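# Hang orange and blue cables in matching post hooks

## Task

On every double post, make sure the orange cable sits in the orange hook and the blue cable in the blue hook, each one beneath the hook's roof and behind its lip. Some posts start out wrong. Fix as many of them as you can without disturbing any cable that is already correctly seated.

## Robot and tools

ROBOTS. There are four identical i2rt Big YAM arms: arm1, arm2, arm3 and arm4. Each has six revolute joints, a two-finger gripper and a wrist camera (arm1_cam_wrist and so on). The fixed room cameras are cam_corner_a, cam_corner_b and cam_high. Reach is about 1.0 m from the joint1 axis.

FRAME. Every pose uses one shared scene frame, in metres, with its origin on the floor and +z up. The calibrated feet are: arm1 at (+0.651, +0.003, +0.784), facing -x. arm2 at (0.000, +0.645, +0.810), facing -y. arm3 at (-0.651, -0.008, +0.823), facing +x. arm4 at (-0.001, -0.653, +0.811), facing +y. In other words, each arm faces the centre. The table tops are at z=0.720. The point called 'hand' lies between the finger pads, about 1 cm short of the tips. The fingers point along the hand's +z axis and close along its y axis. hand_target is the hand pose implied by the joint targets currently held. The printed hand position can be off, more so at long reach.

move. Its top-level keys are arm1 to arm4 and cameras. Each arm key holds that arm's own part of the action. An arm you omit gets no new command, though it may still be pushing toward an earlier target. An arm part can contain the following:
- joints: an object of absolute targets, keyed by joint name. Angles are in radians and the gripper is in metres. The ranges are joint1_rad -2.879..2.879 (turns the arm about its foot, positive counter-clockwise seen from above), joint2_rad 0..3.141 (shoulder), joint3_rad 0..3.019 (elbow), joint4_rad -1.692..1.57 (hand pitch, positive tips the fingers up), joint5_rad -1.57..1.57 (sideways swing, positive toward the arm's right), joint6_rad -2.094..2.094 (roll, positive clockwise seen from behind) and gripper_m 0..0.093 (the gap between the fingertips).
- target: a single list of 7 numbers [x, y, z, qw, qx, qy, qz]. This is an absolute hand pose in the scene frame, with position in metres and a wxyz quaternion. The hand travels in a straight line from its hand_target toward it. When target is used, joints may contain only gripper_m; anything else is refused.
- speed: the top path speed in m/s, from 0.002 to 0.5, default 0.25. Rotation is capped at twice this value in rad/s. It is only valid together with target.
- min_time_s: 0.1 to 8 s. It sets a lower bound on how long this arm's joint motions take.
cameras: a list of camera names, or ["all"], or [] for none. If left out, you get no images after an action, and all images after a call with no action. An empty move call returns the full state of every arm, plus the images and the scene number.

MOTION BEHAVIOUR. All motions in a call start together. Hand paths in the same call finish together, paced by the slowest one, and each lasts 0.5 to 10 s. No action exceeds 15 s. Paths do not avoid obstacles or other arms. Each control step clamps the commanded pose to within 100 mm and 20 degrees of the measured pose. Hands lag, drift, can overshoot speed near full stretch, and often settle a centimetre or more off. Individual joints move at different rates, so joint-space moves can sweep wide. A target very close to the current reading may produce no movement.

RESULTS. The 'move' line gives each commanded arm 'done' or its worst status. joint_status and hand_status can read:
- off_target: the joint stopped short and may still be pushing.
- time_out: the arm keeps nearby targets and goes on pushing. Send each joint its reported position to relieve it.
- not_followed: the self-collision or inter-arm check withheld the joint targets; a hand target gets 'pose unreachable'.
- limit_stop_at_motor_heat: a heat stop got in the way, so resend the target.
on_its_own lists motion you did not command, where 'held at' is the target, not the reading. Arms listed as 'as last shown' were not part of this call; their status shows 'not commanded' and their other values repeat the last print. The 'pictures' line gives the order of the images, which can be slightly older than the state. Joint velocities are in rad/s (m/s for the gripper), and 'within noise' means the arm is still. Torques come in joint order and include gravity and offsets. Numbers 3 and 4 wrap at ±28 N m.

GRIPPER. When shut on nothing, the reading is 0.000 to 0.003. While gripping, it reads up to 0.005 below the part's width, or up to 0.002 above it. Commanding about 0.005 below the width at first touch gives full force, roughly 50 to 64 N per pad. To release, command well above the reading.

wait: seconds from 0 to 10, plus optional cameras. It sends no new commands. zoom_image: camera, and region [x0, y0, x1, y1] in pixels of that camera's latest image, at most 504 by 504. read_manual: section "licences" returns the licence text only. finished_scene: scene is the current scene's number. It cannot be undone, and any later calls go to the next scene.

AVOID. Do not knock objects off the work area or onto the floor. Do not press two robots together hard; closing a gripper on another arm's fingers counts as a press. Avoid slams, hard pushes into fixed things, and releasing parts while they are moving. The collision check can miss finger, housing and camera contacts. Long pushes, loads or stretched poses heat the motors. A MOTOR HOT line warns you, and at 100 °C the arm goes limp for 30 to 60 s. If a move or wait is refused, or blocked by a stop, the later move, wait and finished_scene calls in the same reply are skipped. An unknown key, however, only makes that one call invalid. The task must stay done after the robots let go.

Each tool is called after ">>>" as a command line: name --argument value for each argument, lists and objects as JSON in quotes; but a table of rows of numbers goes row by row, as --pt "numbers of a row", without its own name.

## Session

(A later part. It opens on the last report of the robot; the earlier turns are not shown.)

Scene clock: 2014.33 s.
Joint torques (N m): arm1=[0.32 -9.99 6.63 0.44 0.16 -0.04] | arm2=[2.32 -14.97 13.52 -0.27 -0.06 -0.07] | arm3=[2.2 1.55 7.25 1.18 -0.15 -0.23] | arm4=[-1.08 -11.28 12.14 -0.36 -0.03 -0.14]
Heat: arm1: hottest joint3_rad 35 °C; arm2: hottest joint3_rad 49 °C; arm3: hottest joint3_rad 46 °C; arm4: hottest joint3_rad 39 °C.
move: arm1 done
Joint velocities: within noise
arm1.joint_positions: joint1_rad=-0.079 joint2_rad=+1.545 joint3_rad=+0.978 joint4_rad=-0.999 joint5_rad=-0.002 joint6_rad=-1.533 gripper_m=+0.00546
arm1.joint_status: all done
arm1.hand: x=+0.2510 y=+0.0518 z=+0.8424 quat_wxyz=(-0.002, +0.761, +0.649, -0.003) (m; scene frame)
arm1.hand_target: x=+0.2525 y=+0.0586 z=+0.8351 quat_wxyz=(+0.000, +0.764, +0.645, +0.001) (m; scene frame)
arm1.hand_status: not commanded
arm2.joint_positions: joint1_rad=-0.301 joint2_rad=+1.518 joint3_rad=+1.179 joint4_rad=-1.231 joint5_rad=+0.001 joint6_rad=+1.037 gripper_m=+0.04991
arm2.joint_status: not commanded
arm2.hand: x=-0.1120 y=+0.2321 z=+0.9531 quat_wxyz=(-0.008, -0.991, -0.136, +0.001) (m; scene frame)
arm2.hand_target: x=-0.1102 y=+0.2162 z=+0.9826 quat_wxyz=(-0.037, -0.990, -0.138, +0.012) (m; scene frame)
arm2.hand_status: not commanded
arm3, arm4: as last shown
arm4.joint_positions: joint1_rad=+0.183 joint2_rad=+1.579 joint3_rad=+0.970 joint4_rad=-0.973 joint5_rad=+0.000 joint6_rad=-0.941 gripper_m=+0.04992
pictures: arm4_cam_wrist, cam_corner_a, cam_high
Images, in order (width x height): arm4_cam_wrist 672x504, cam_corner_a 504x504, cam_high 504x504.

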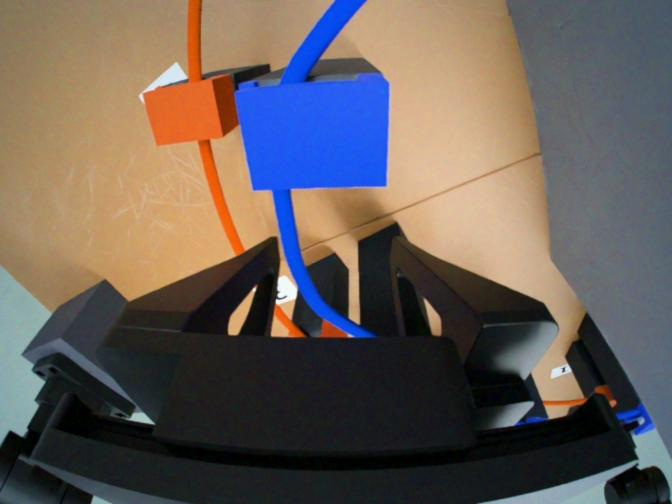

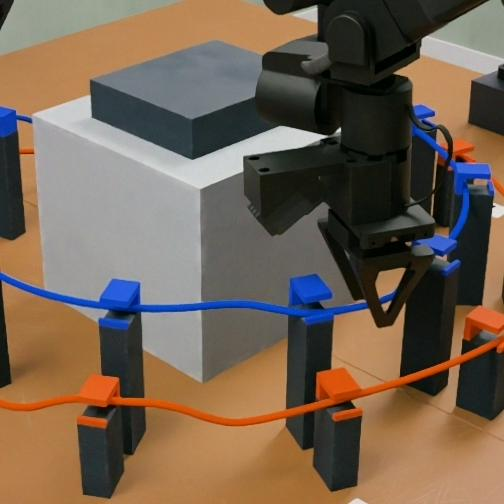

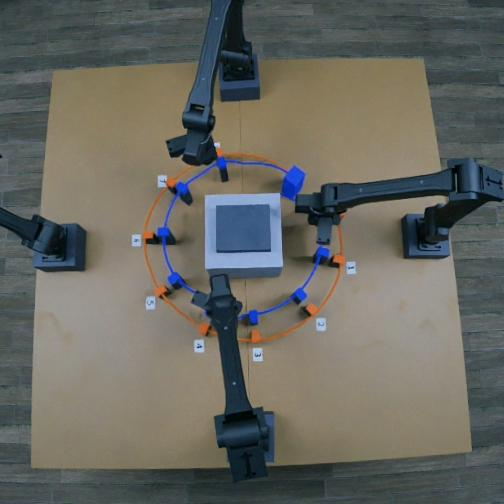

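>>> move --arm4 '{"joints": {"joint2_rad": 1.428, "joint3_rad": 1.164, "joint4_rad": -1.253}, "min_time_s": 1.5}' --arm1 '{"joints": {"joint1_rad": -0.132}, "min_time_s": 1.2}' --cameras '["cam_corner_a", "arm4_cam_wrist", "arm1_cam_wrist"]'

>>> zoom_image --camera "cam_corner_a" --region '[240, 230, 400, 390]'

>>> zoom_image --camera "arm4_cam_wrist" --region '[220, 0, 460, 180]'

Scene clock: 2044.13 s.
Joint torques (N m): arm1=[-0.79 -9.93 6.56 0.47 0.18 -0.03] | arm2=[2.2 -14.62 13.49 -0.24 -0.04 -0.06] | arm3=[2.26 1.55 7.25 1.18 -0.15 -0.23] | arm4=[-0.91 -12.75 13.74 -0.24 0 -0.15]
Heat: arm1: hottest joint3_rad 35 °C; arm2: hottest joint3_rad 49 °C; arm3: hottest joint3_rad 46 °C; arm4: hottest joint3_rad 40 °C.
move: arm1 done; arm4 done
Joint velocities: within noise
arm1.joint_positions: joint1_rad=-0.114 joint2_rad=+1.545 joint3_rad=+0.978 joint4_rad=-0.999 joint5_rad=-0.002 joint6_rad=-1.534 gripper_m=+0.00546
arm1.joint_status: all done
arm1.hand: x=+0.2529 y=+0.0657 z=+0.8424 quat_wxyz=(-0.002, +0.772, +0.636, -0.003) (m; scene frame)
arm1.hand_target: x=+0.2548 y=+0.0733 z=+0.8351 quat_wxyz=(+0.000, +0.776, +0.631, +0.001) (m; scene frame)
arm1.hand_status: not commanded
arm2, arm3: as last shown
arm4.joint_positions: joint1_rad=+0.183 joint2_rad=+1.445 joint3_rad=+1.110 joint4_rad=-1.243 joint5_rad=+0.000 joint6_rad=-0.941 gripper_m=+0.04992
arm4.joint_status: all done
arm4.hand: x=-0.0569 y=-0.2560 z=+0.9527 quat_wxyz=(+0.003, +0.970, -0.241, +0.001) (m; scene frame)
arm4.hand_target: x=-0.0546 y=-0.2389 z=+0.9791 quat_wxyz=(-0.025, +0.970, -0.243, -0.010) (m; scene frame)
arm4.hand_status: not commanded
pictures: arm1_cam_wrist, arm4_cam_wrist, cam_corner_a
Images, in order (width x height): arm1_cam_wrist 672x504, arm4_cam_wrist 672x504, cam_corner_a 504x504.

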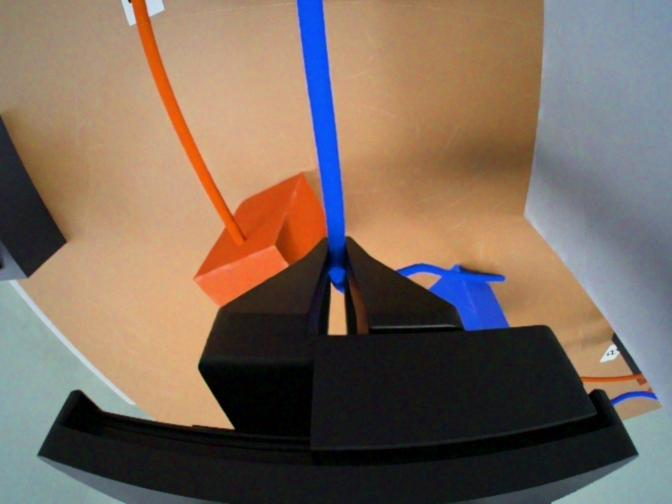

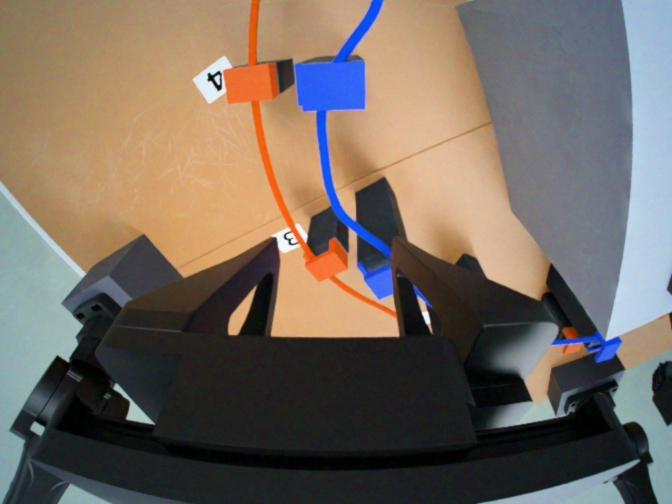

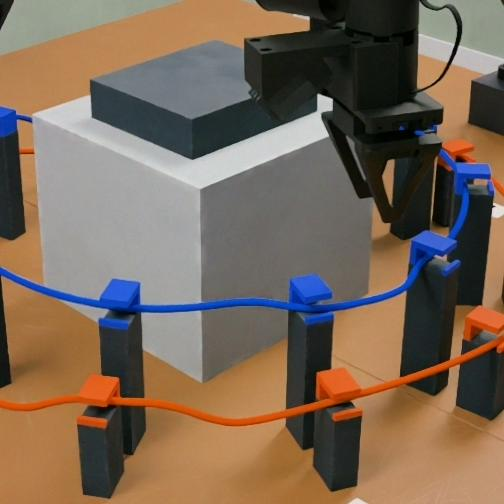

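Scaled by 3.150 from the camera's 504x504 image, which has a finer 720x720 frame.

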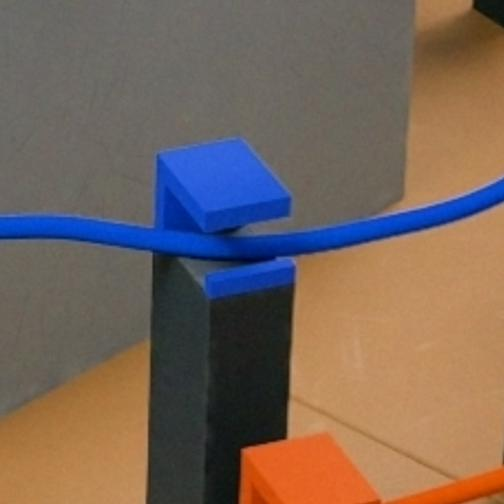

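Scaled by 2.100 from the camera's 672x504 image, which has a finer 960x720 frame.

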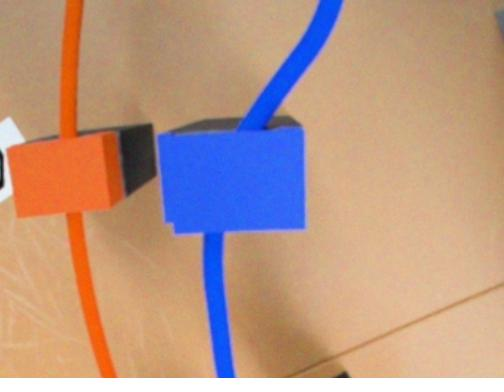

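>>> move --arm1 '{"joints": {"gripper_m": 0.03}}' --cameras '["cam_corner_a", "arm4_cam_wrist", "arm1_cam_wrist", "cam_high"]'

>>> zoom_image --camera "cam_corner_a" --region '[240, 230, 400, 390]'

>>> zoom_image --camera "arm4_cam_wrist" --region '[220, 0, 460, 180]'

>>> zoom_image --camera "cam_high" --region '[130, 190, 350, 350]'

Scene clock: 2059.87 s.
Joint torques (N m): arm1=[-0.15 -10.05 6.58 0.47 0.14 -0.07] | arm2=[2.43 -14.92 13.52 -0.25 -0.05 -0.05] | arm3=[2.26 1.55 7.25 1.18 -0.16 -0.22] | arm4=[-0.73 -12.57 13.67 -0.25 -0.01 -0.14]
Heat: arm1: hottest joint3_rad 35 °C; arm2: hottest joint3_rad 50 °C; arm3: hottest joint3_rad 45 °C; arm4: hottest joint3_rad 41 °C.
move: arm1 done
Joint velocities: within noise
arm1.joint_positions: joint1_rad=-0.120 joint2_rad=+1.545 joint3_rad=+0.978 joint4_rad=-0.999 joint5_rad=-0.002 joint6_rad=-1.534 gripper_m=+0.02985
arm1.joint_status: all done
arm1.hand: x=+0.2533 y=+0.0683 z=+0.8424 quat_wxyz=(-0.002, +0.774, +0.634, -0.002) (m; scene frame)
arm1.hand_target: x=+0.2548 y=+0.0732 z=+0.8351 quat_wxyz=(+0.001, +0.776, +0.631, +0.001) (m; scene frame)
arm1.hand_status: not commanded
arm2, arm3: as last shown
arm4.joint_positions: joint1_rad=+0.183 joint2_rad=+1.445 joint3_rad=+1.110 joint4_rad=-1.244 joint5_rad=+0.000 joint6_rad=-0.941 gripper_m=+0.04992
arm4.joint_status: not commanded
arm4.hand: x=-0.0569 y=-0.2561 z=+0.9527 quat_wxyz=(+0.003, +0.970, -0.241, +0.001) (m; scene frame)
arm4.hand_target: x=-0.0546 y=-0.2390 z=+0.9791 quat_wxyz=(-0.025, +0.970, -0.243, -0.010) (m; scene frame)
arm4.hand_status: not commanded
pictures: arm1_cam_wrist, arm4_cam_wrist, cam_corner_a, cam_high
Images, in order (width x height): arm1_cam_wrist 672x504, arm4_cam_wrist 672x504, cam_corner_a 504x504, cam_high 504x504.

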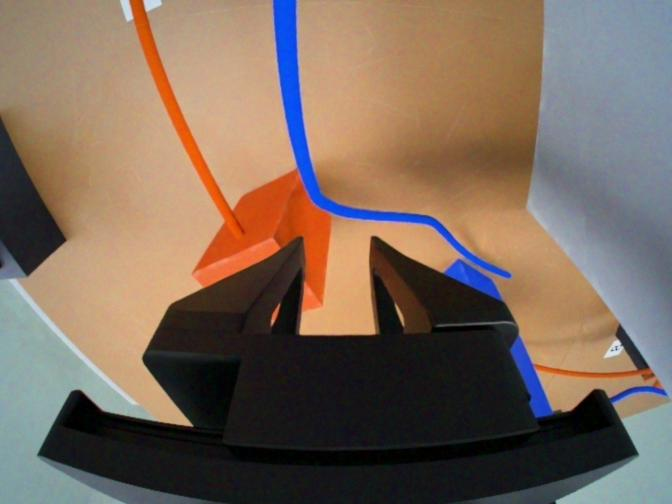

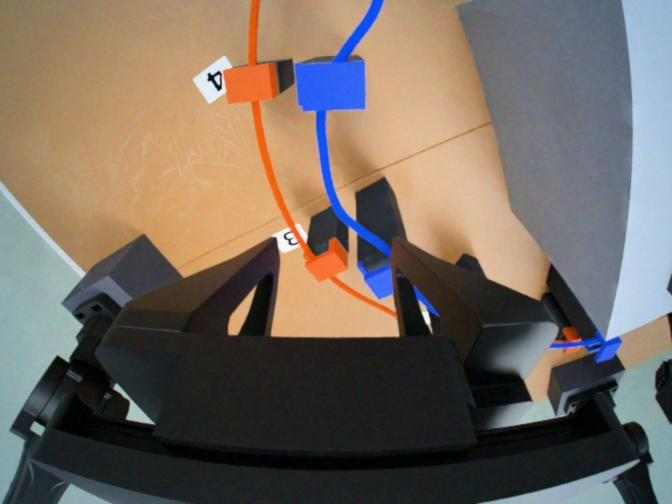

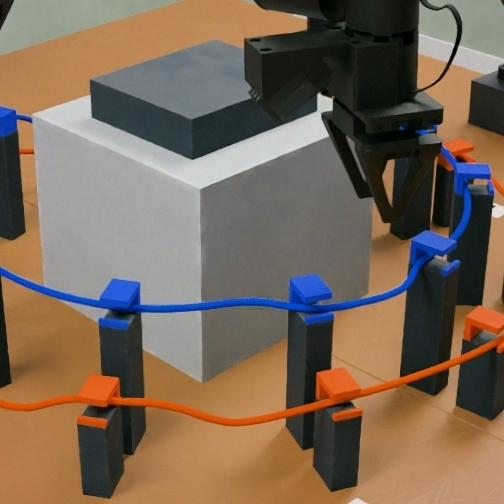

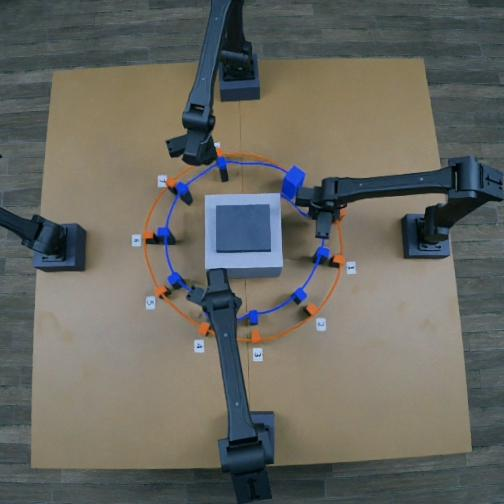

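Scaled by 3.150 from the camera's 504x504 image, which has a finer 720x720 frame.

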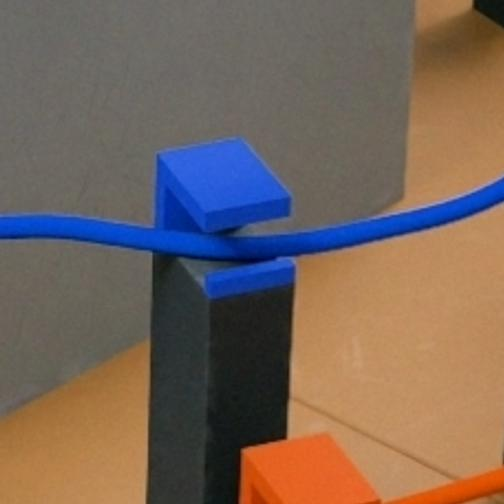

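Scaled by 2.100 from the camera's 672x504 image, which has a finer 960x720 frame.

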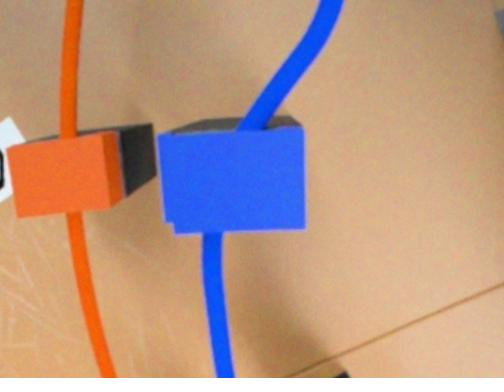

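Scaled by 2.291 from the camera's 504x504 image, which has a finer 720x720 frame.

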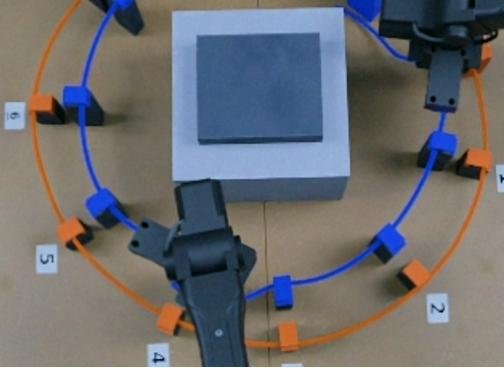

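>>> move --arm1 '{"joints": {"joint2_rad": 1.408, "joint3_rad": 1.208, "joint4_rad": -1.317, "gripper_m": 0.05}, "min_time_s": 1.2}' --arm4 '{"joints": {"joint1_rad": -0.45, "joint2_rad": 1.2, "joint3_rad": 0.75, "joint4_rad": 0.0, "joint5_rad": -0.7, "joint6_rad": -0.4}, "min_time_s": 1.5}'

>>> move --arm1 '{"joints": {"joint1_rad": 0.557, "joint2_rad": 1.597, "joint3_rad": 1.27, "joint4_rad": -1.25, "joint6_rad": -0.22}, "min_time_s": 2.2}' --arm4 '{"joints": {"joint1_rad": -1.18, "joint2_rad": 1.2, "joint3_rad": 0.6, "joint4_rad": 0.6, "joint5_rad": -1.5, "joint6_rad": 0.0, "gripper_m": 0.02}, "min_time_s": 1.5}' --cameras '["arm1_cam_wrist", "cam_high"]'

>>> zoom_image --camera "cam_high" --region '[130, 230, 340, 350]'

Scene clock: 2144.57 s.
Joint torques (N m): arm1=[-0.15 -12.1 11.69 -0.27 0.14 -0.06] | arm2=[2.26 -14.56 13.57 -0.23 -0.05 -0.07] | arm3=[2.26 1.55 7.25 1.18 -0.15 -0.23] | arm4=[-0.56 -9.58 10.19 2.32 -0.22 0.03]
Heat: arm1: hottest joint3_rad 35 °C; arm2: hottest joint3_rad 50 °C; arm3: hottest joint3_rad 45 °C; arm4: hottest joint3_rad 43 °C.
move: arm1 done; arm4 done
Joint velocities: within noise
arm1.joint_positions: joint1_rad=-0.120 joint2_rad=+1.420 joint3_rad=+1.160 joint4_rad=-1.307 joint5_rad=-0.002 joint6_rad=-1.535 gripper_m=+0.04991
arm1.joint_status: all done
arm1.hand: x=+0.2547 y=+0.0680 z=+0.9537 quat_wxyz=(-0.002, +0.774, +0.634, -0.002) (m; scene frame)
arm1.hand_target: x=+0.2426 y=+0.0751 z=+0.9764 quat_wxyz=(-0.021, +0.775, +0.631, -0.018) (m; scene frame)
arm1.hand_status: not commanded
arm2, arm3: as last shown
arm4.joint_positions: joint1_rad=-0.444 joint2_rad=+1.216 joint3_rad=+0.746 joint4_rad=-0.021 joint5_rad=-0.698 joint6_rad=-0.411 gripper_m=+0.04992
arm4.joint_status: all done
arm4.hand: x=+0.1233 y=-0.1784 z=+1.0495 quat_wxyz=(-0.358, +0.677, -0.471, -0.437) (m; scene frame)
arm4.hand_target: x=+0.1266 y=-0.1781 z=+1.0633 quat_wxyz=(-0.374, +0.671, -0.465, -0.440) (m; scene frame)
arm4.hand_status: not commanded
pictures: none

Scene clock: 2147.60 s.
Joint torques (N m): arm1=[0.91 -11.99 11.74 0.46 0.17 0.11] | arm2=[2.49 -14.8 13.53 -0.23 -0.04 -0.06] | arm3=[2.26 1.49 7.27 1.18 -0.16 -0.23] | arm4=[-0.67 -8.29 8.9 1.98 -0.07 0.06]
Heat: arm1: hottest joint3_rad 36 °C; arm2: hottest joint3_rad 50 °C; arm3: hottest joint3_rad 45 °C; arm4: hottest joint3_rad 43 °C.
move: arm1 done; arm4 done
Joint velocities: within noise
arm1.joint_positions: joint1_rad=+0.552 joint2_rad=+1.582 joint3_rad=+1.218 joint4_rad=-1.261 joint5_rad=-0.001 joint6_rad=-0.228 gripper_m=+0.04991
arm1.joint_status: all done
arm1.hand: x=+0.2694 y=-0.2104 z=+0.9091 quat_wxyz=(-0.004, +0.932, +0.360, +0.026) (m; scene frame)
arm1.hand_target: x=+0.2512 y=-0.2232 z=+0.9208 quat_wxyz=(-0.001, +0.933, +0.359, +0.003) (m; scene frame)
arm1.hand_status: not commanded
arm2, arm3: as last shown
arm4.joint_positions: joint1_rad=-1.172 joint2_rad=+1.216 joint3_rad=+0.597 joint4_rad=+0.581 joint5_rad=-1.498 joint6_rad=-0.010 gripper_m=+0.02008
arm4.joint_status: all done
arm4.hand: x=+0.2683 y=-0.3673 z=+1.0953 quat_wxyz=(-0.415, +0.561, -0.433, -0.571) (m; scene frame)
arm4.hand_target: x=+0.2685 y=-0.3701 z=+1.1036 quat_wxyz=(-0.425, +0.565, -0.426, -0.565) (m; scene frame)
arm4.hand_status: not commanded
pictures: arm1_cam_wrist, cam_high
Images, in order (width x height): arm1_cam_wrist 672x504, cam_high 504x504.

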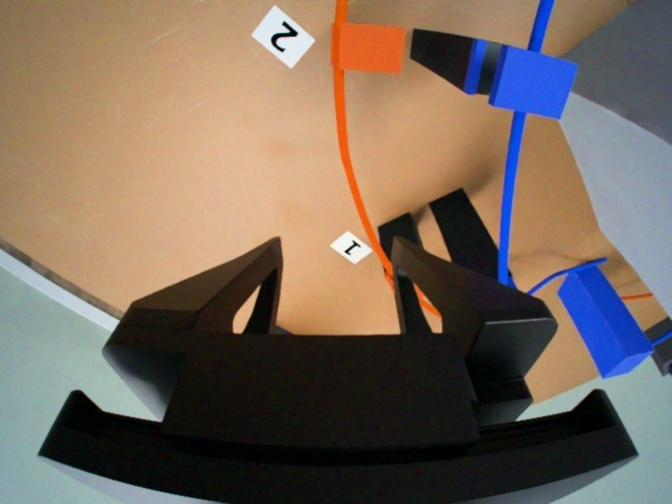

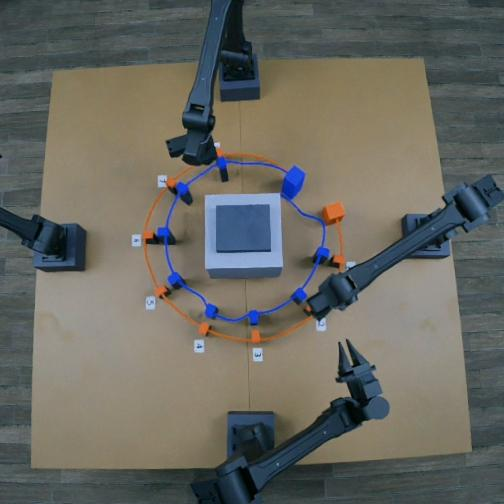

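Scaled by 2.400 from the camera's 504x504 image, which has a finer 720x720 frame.

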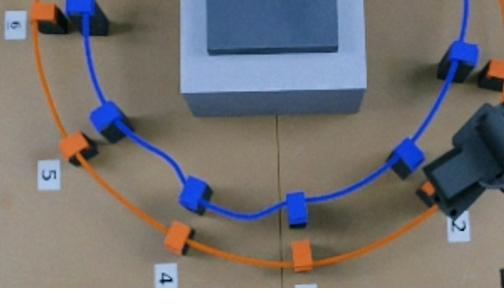

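>>> move --arm1 '{"joints": {"joint1_rad": 0.538, "joint2_rad": 1.738, "joint3_rad": 1.113, "joint4_rad": -0.947}, "min_time_s": 1.5}' --arm4 '{"joints": {"joint2_rad": 2.13, "joint3_rad": 0.70, "joint4_rad": 1.47}, "min_time_s": 1.5}' --cameras '["arm1_cam_wrist", "arm4_cam_wrist"]'

>>> zoom_image --camera "arm4_cam_wrist" --region '[210, 160, 330, 250]'

>>> zoom_image --camera "arm4_cam_wrist" --region '[0, 130, 140, 270]'

Scene clock: 2183.83 s.
Joint torques (N m): arm1=[0.09 -12.98 6.53 0.47 0.22 0.07] | arm2=[2.26 -14.8 13.48 -0.31 -0.06 -0.07] | arm3=[2.26 1.55 7.27 1.2 -0.15 -0.23] | arm4=[-0.73 -14.27 3.29 1.92 0 0.06]
Heat: arm1: hottest joint3_rad 40 °C; arm2: hottest joint3_rad 51 °C; arm3: hottest joint3_rad 45 °C; arm4: hottest joint3_rad 41 °C.
move: arm1 done; arm4 done
Joint velocities: within noise
arm1.joint_positions: joint1_rad=+0.551 joint2_rad=+1.724 joint3_rad=+1.116 joint4_rad=-0.958 joint5_rad=-0.001 joint6_rad=-0.227 gripper_m=+0.04991
arm1.joint_status: all done
arm1.hand: x=+0.2481 y=-0.2214 z=+0.8124 quat_wxyz=(+0.000, +0.933, +0.360, -0.003) (m; scene frame)
arm1.hand_target: x=+0.2454 y=-0.2160 z=+0.8055 quat_wxyz=(-0.001, +0.937, +0.350, +0.000) (m; scene frame)
arm1.hand_status: not commanded
arm2: as last shown
arm3.joint_positions: joint1_rad=-0.368 joint2_rad=+1.000 joint3_rad=+2.190 joint4_rad=-1.191 joint5_rad=+0.003 joint6_rad=+0.569 gripper_m=+0.04993
arm3.joint_status: not commanded
arm3.hand: x=-0.3980 y=-0.0939 z=+1.6627 quat_wxyz=(-0.703, -0.317, -0.633, -0.064) (m; scene frame)
arm3.hand_target: x=-0.4003 y=-0.0902 z=+1.6643 quat_wxyz=(-0.703, -0.309, -0.637, -0.063) (m; scene frame)
arm3.hand_status: not commanded
arm4.joint_positions: joint1_rad=-1.172 joint2_rad=+2.134 joint3_rad=+0.683 joint4_rad=+1.451 joint5_rad=-1.499 joint6_rad=-0.010 gripper_m=+0.02008
arm4.joint_status: all done
arm4.hand: x=+0.3265 y=-0.3455 z=+0.8465 quat_wxyz=(-0.427, +0.568, -0.421, -0.564) (m; scene frame)
arm4.hand_target: x=+0.3349 y=-0.3459 z=+0.8518 quat_wxyz=(-0.437, +0.572, -0.414, -0.557) (m; scene frame)
arm4.hand_status: not commanded
pictures: arm1_cam_wrist, arm4_cam_wrist
Images, in order (width x height): arm1_cam_wrist 672x504, arm4_cam_wrist 672x504.

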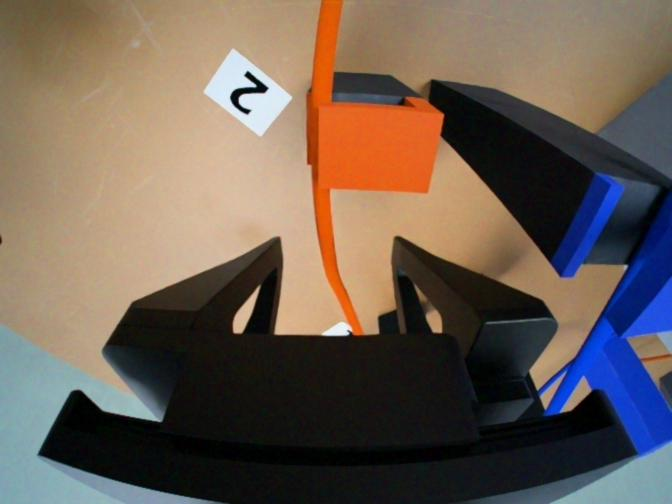

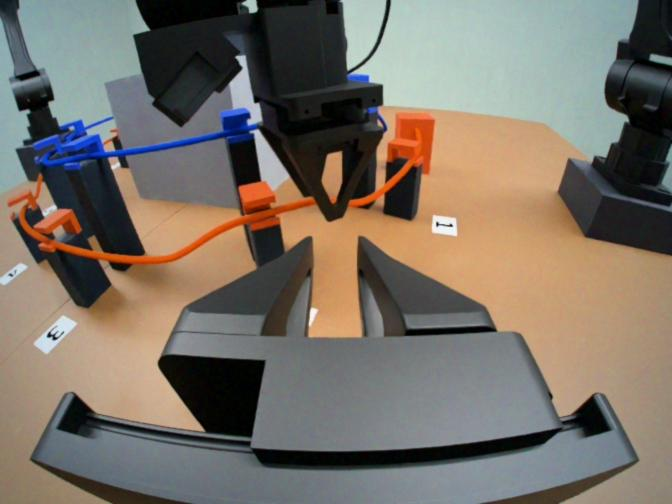

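Scaled by 4.200 from the camera's 672x504 image, which has a finer 960x720 frame.

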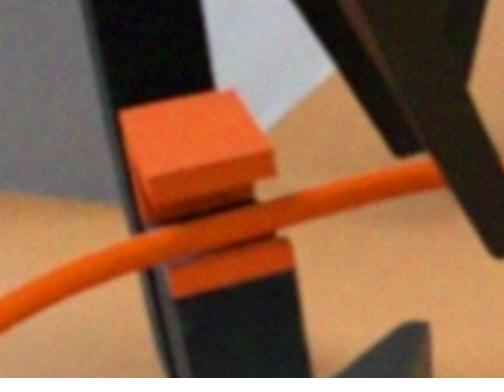

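Scaled by 3.600 from the camera's 672x504 image, which has a finer 960x720 frame.

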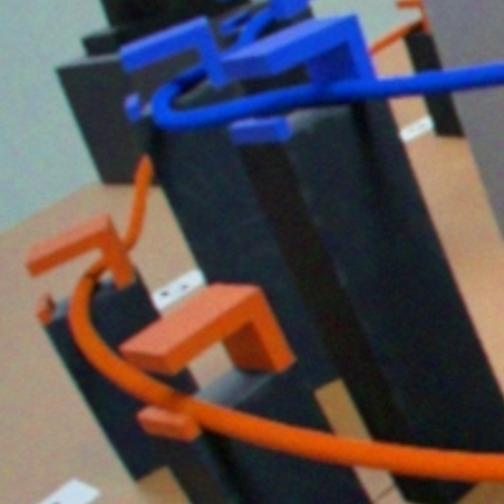

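>>> move --arm1 '{"joints": {"gripper_m": 0.0}}'

>>> move --cameras '["arm1_cam_wrist", "arm4_cam_wrist"]'

Scene clock: 2196.47 s.
Joint torques (N m): arm1=[0.26 -12.45 6.65 0.5 0.22 0.08] | arm2=[2.08 -14.68 13.49 -0.27 -0.06 -0.07] | arm3=[2.26 1.55 7.25 1.18 -0.16 -0.22] | arm4=[-0.56 -14.27 3.21 1.95 -0.01 0.06]
Heat: arm1: hottest joint3_rad 40 °C; arm2: hottest joint3_rad 51 °C; arm3: hottest joint3_rad 45 °C; arm4: hottest joint3_rad 38 °C.
move: arm1 off_target
Joint velocities: within noise
arm1.joint_positions: joint1_rad=+0.551 joint2_rad=+1.724 joint3_rad=+1.116 joint4_rad=-0.958 joint5_rad=-0.001 joint6_rad=-0.227 gripper_m=+0.00510
arm1.joint_status: gripper_m off_target (ended at +0.00513, target +0.00000)
arm1.hand: x=+0.2481 y=-0.2214 z=+0.8124 quat_wxyz=(+0.000, +0.933, +0.360, -0.003) (m; scene frame)
arm1.hand_target: x=+0.2454 y=-0.2161 z=+0.8055 quat_wxyz=(-0.001, +0.937, +0.351, +0.000) (m; scene frame)
arm1.hand_status: not commanded
arm2, arm3, arm4: as last shown
pictures: none

Scene clock: 2196.47 s.
Joint torques (N m): arm1=[0.26 -12.45 6.65 0.5 0.22 0.08] | arm2=[2.08 -14.68 13.49 -0.27 -0.06 -0.07] | arm3=[2.26 1.55 7.25 1.18 -0.16 -0.22] | arm4=[-0.56 -14.27 3.21 1.95 -0.01 0.06]
Heat: arm1: hottest joint3_rad 40 °C; arm2: hottest joint3_rad 51 °C; arm3: hottest joint3_rad 45 °C; arm4: hottest joint3_rad 38 °C.
Joint velocities: within noise
arm1.joint_positions: joint1_rad=+0.551 joint2_rad=+1.724 joint3_rad=+1.116 joint4_rad=-0.958 joint5_rad=-0.001 joint6_rad=-0.227 gripper_m=+0.00510
arm1.joint_status: gripper_m off_target (ended at +0.00513, target +0.00000)
arm1.hand: x=+0.2481 y=-0.2214 z=+0.8124 quat_wxyz=(+0.000, +0.933, +0.360, -0.003) (m; scene frame)
arm1.hand_target: x=+0.2454 y=-0.2161 z=+0.8055 quat_wxyz=(-0.001, +0.937, +0.351, +0.000) (m; scene frame)
arm1.hand_status: not commanded
arm2.joint_positions: joint1_rad=-0.301 joint2_rad=+1.518 joint3_rad=+1.179 joint4_rad=-1.231 joint5_rad=+0.001 joint6_rad=+1.037 gripper_m=+0.04991
arm2.joint_status: not commanded
arm2.hand: x=-0.1120 y=+0.2321 z=+0.9531 quat_wxyz=(-0.008, -0.991, -0.136, +0.001) (m; scene frame)
arm2.hand_target: x=-0.1102 y=+0.2162 z=+0.9826 quat_wxyz=(-0.037, -0.990, -0.138, +0.012) (m; scene frame)
arm2.hand_status: not commanded
arm3.joint_positions: joint1_rad=-0.368 joint2_rad=+1.000 joint3_rad=+2.190 joint4_rad=-1.191 joint5_rad=+0.003 joint6_rad=+0.569 gripper_m=+0.04993
arm3.joint_status: not commanded
arm3.hand: x=-0.3980 y=-0.0939 z=+1.6627 quat_wxyz=(-0.703, -0.317, -0.633, -0.064) (m; scene frame)
arm3.hand_target: x=-0.4003 y=-0.0902 z=+1.6643 quat_wxyz=(-0.703, -0.309, -0.637, -0.063) (m; scene frame)
arm3.hand_status: not commanded
arm4.joint_positions: joint1_rad=-1.172 joint2_rad=+2.134 joint3_rad=+0.683 joint4_rad=+1.451 joint5_rad=-1.499 joint6_rad=-0.010 gripper_m=+0.02008
arm4.joint_status: not commanded
arm4.hand: x=+0.3265 y=-0.3455 z=+0.8465 quat_wxyz=(-0.427, +0.568, -0.421, -0.564) (m; scene frame)
arm4.hand_target: x=+0.3349 y=-0.3459 z=+0.8518 quat_wxyz=(-0.437, +0.572, -0.414, -0.557) (m; scene frame)
arm4.hand_status: not commanded
pictures: arm1_cam_wrist, arm4_cam_wrist
Images, in order (width x height): arm1_cam_wrist 672x504, arm4_cam_wrist 672x504.

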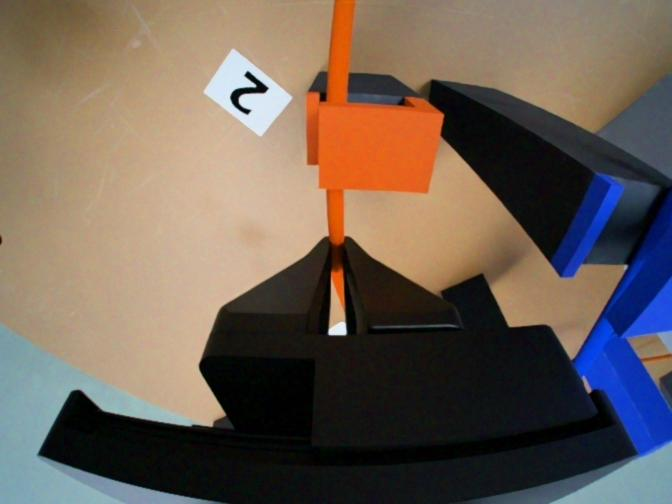

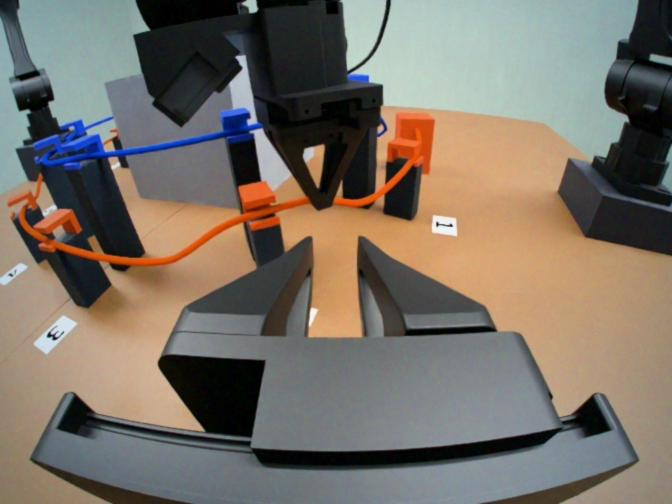

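>>> move --arm1 '{"joints": {"joint1_rad": 0.500, "joint2_rad": 1.682, "joint3_rad": 1.076, "joint4_rad": -0.925, "joint6_rad": -0.255}, "min_time_s": 1.5}' --cameras '["arm1_cam_wrist", "arm4_cam_wrist", "cam_high"]'

>>> zoom_image --camera "arm4_cam_wrist" --region '[210, 140, 450, 250]'

>>> zoom_image --camera "arm4_cam_wrist" --region '[0, 130, 140, 270]'

>>> zoom_image --camera "cam_high" --region '[180, 190, 370, 360]'

Scene clock: 2218.50 s.
Joint torques (N m): arm1=[-0.56 -14.86 6.11 0.35 0.23 -0.1] | arm2=[2.2 -14.68 13.55 -0.28 -0.07 -0.07] | arm3=[2.26 1.55 7.25 1.18 -0.15 -0.23] | arm4=[-0.73 -13.92 3.22 1.87 0 0.04]
Heat: arm1: hottest joint3_rad 38 °C; arm2: hottest joint3_rad 51 °C; arm3: hottest joint3_rad 45 °C; arm4: hottest joint3_rad 35 °C.
move: arm1 done
Joint velocities: within noise
arm1.joint_positions: joint1_rad=+0.517 joint2_rad=+1.700 joint3_rad=+1.086 joint4_rad=-0.927 joint5_rad=-0.002 joint6_rad=-0.246 gripper_m=+0.00510
arm1.joint_status: all done
arm1.hand: x=+0.2445 y=-0.2061 z=+0.8135 quat_wxyz=(+0.002, +0.936, +0.353, -0.015) (m; scene frame)
arm1.hand_target: x=+0.2429 y=-0.1977 z=+0.8183 quat_wxyz=(+0.001, +0.937, +0.349, -0.020) (m; scene frame)
arm1.hand_status: not commanded
arm2, arm3, arm4: as last shown
pictures: arm1_cam_wrist, arm4_cam_wrist, cam_high
Images, in order (width x height): arm1_cam_wrist 672x504, arm4_cam_wrist 672x504, cam_high 504x504.

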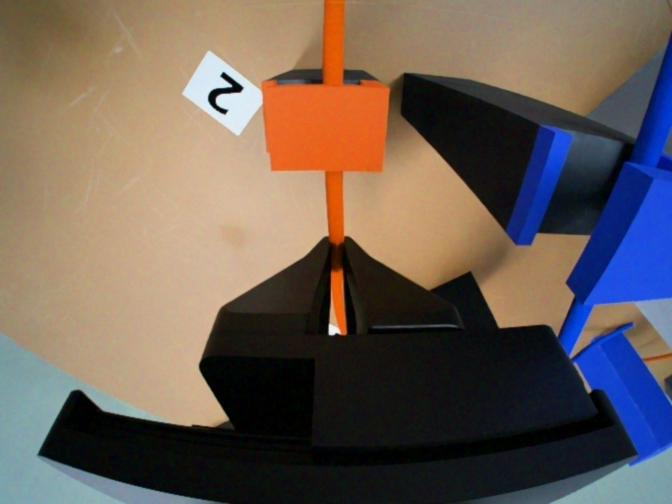

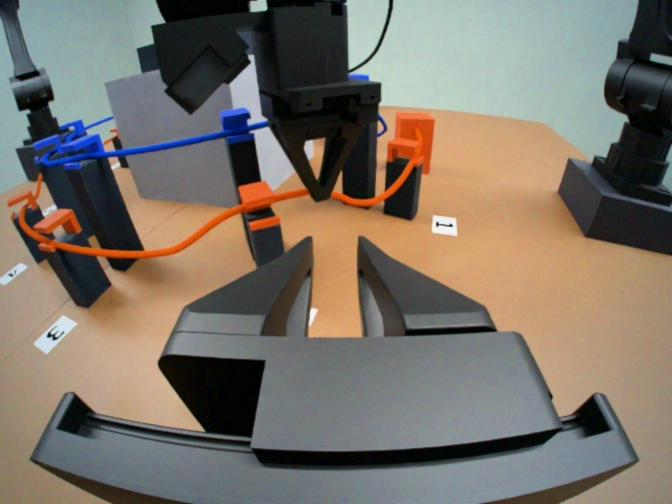

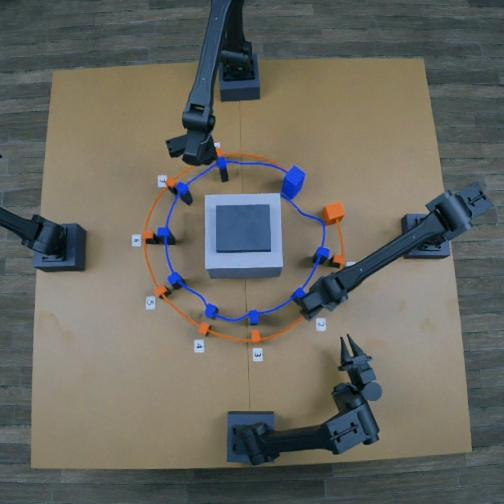

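Scaled by 2.100 from the camera's 672x504 image, which has a finer 960x720 frame.

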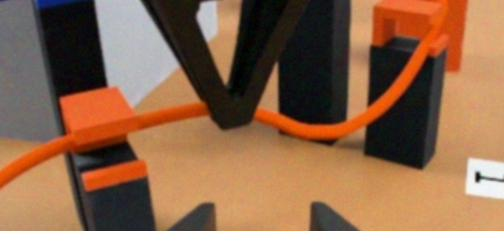

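Scaled by 3.600 from the camera's 672x504 image, which has a finer 960x720 frame.

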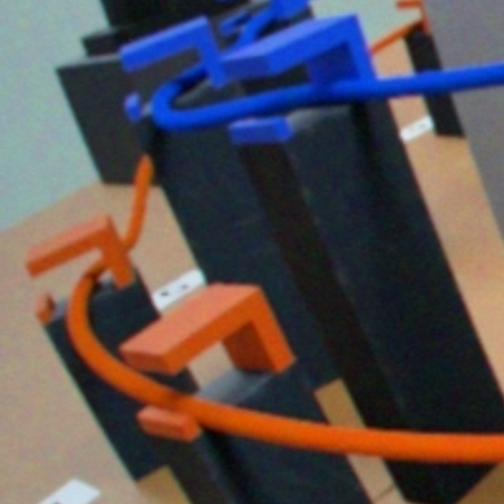

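Scaled by 2.653 from the camera's 504x504 image, which has a finer 720x720 frame.

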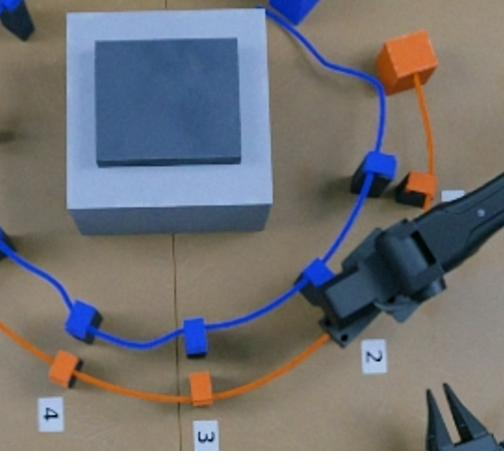

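>>> move --arm1 '{"joints": {"joint1_rad": 0.487, "joint2_rad": 1.674, "joint3_rad": 1.048, "joint4_rad": -0.95}, "min_time_s": 1.2}' --cameras '["arm1_cam_wrist", "arm4_cam_wrist", "cam_high", "cam_corner_a"]'

>>> zoom_image --camera "arm4_cam_wrist" --region '[210, 140, 450, 250]'

>>> zoom_image --camera "arm4_cam_wrist" --region '[0, 130, 140, 270]'

>>> zoom_image --camera "cam_corner_a" --region '[404, 260, 504, 360]'

>>> zoom_image --camera "cam_high" --region '[180, 290, 300, 360]'

Scene clock: 2256.73 s.
Joint torques (N m): arm1=[-0.79 -14.68 5.76 -0.83 0.25 -0.07] | arm2=[2.37 -14.74 13.52 -0.34 -0.04 -0.08] | arm3=[2.26 1.55 7.25 1.18 -0.15 -0.23] | arm4=[-0.73 -13.98 3.25 1.92 0 0.05]
Heat: arm1: hottest joint3_rad 36 °C; arm2: hottest joint3_rad 51 °C; arm3: hottest joint3_rad 45 °C; arm4: hottest joint3_rad 33 °C.
move: arm1 done
Joint velocities: within noise
arm1.joint_positions: joint1_rad=+0.506 joint2_rad=+1.694 joint3_rad=+1.060 joint4_rad=-0.928 joint5_rad=-0.004 joint6_rad=-0.246 gripper_m=+0.00510
arm1.joint_status: all done
arm1.hand: x=+0.2530 y=-0.1965 z=+0.8081 quat_wxyz=(+0.001, +0.937, +0.348, -0.005) (m; scene frame)
arm1.hand_target: x=+0.2570 y=-0.1845 z=+0.8126 quat_wxyz=(-0.001, +0.939, +0.343, +0.002) (m; scene frame)
arm1.hand_status: not commanded
arm2, arm3, arm4: as last shown
pictures: arm1_cam_wrist, arm4_cam_wrist, cam_corner_a, cam_high
Images, in order (width x height): arm1_cam_wrist 672x504, arm4_cam_wrist 672x504, cam_corner_a 504x504, cam_high 504x504.

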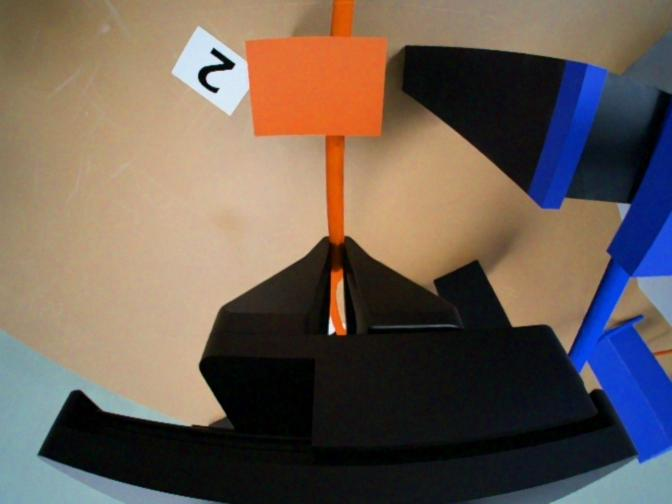

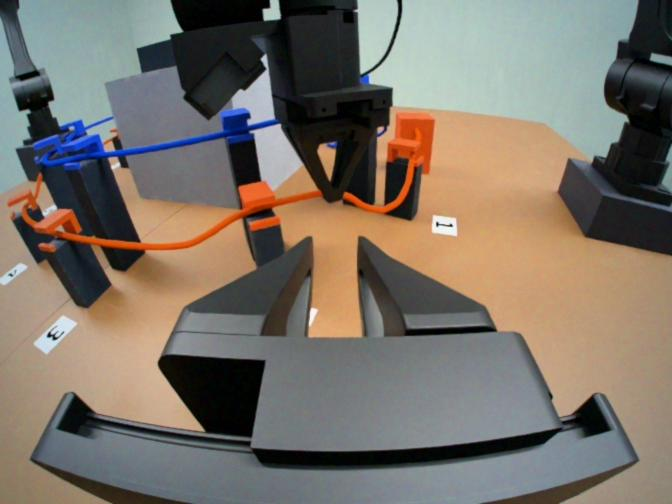

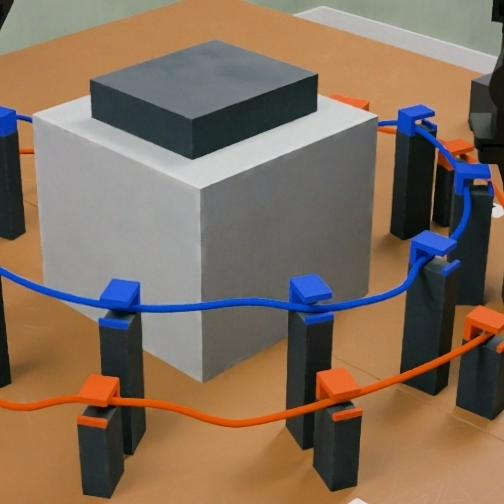

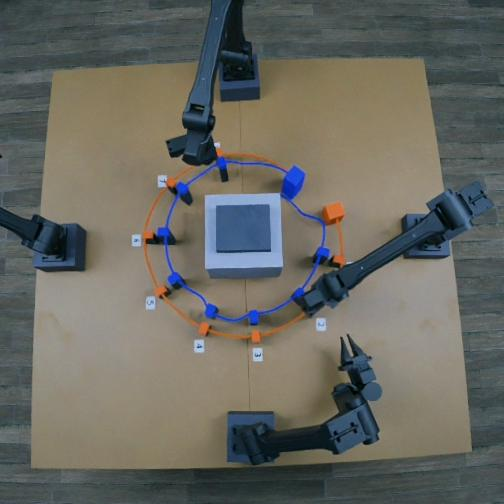

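Scaled by 2.100 from the camera's 672x504 image, which has a finer 960x720 frame.

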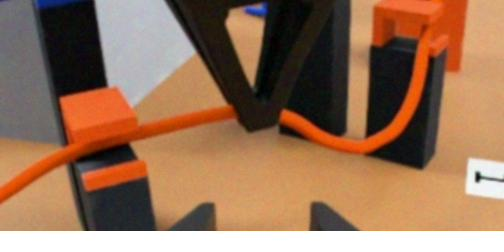

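Scaled by 3.600 from the camera's 672x504 image, which has a finer 960x720 frame.

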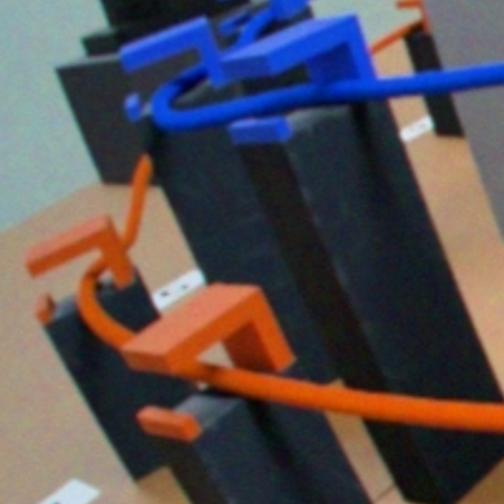

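Scaled by 5.040 from the camera's 504x504 image, which has a finer 720x720 frame.

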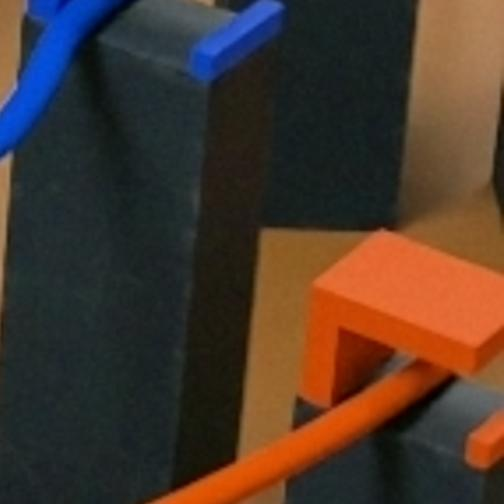

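Scaled by 4.200 from the camera's 504x504 image, which has a finer 720x720 frame.

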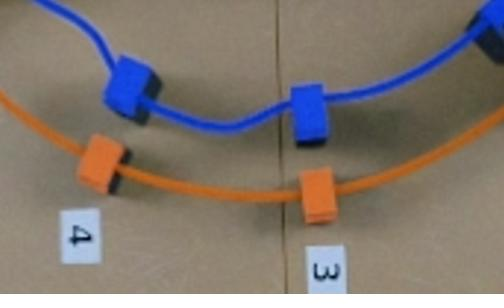

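>>> zoom_image --camera "arm4_cam_wrist" --region '[370, 100, 450, 230]'

>>> zoom_image --camera "cam_high" --region '[310, 190, 370, 280]'

Scaled by 3.877 from the camera's 672x504 image, which has a finer 960x720 frame.

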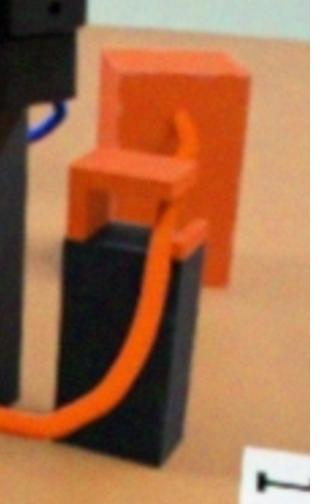

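Scaled by 5.600 from the camera's 504x504 image, which has a finer 720x720 frame.

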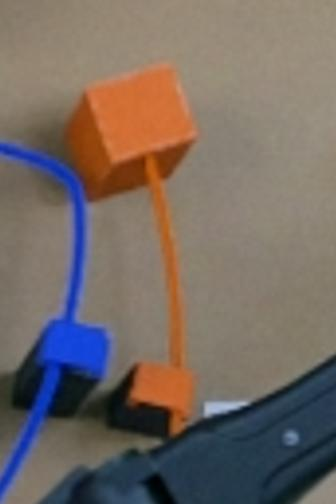

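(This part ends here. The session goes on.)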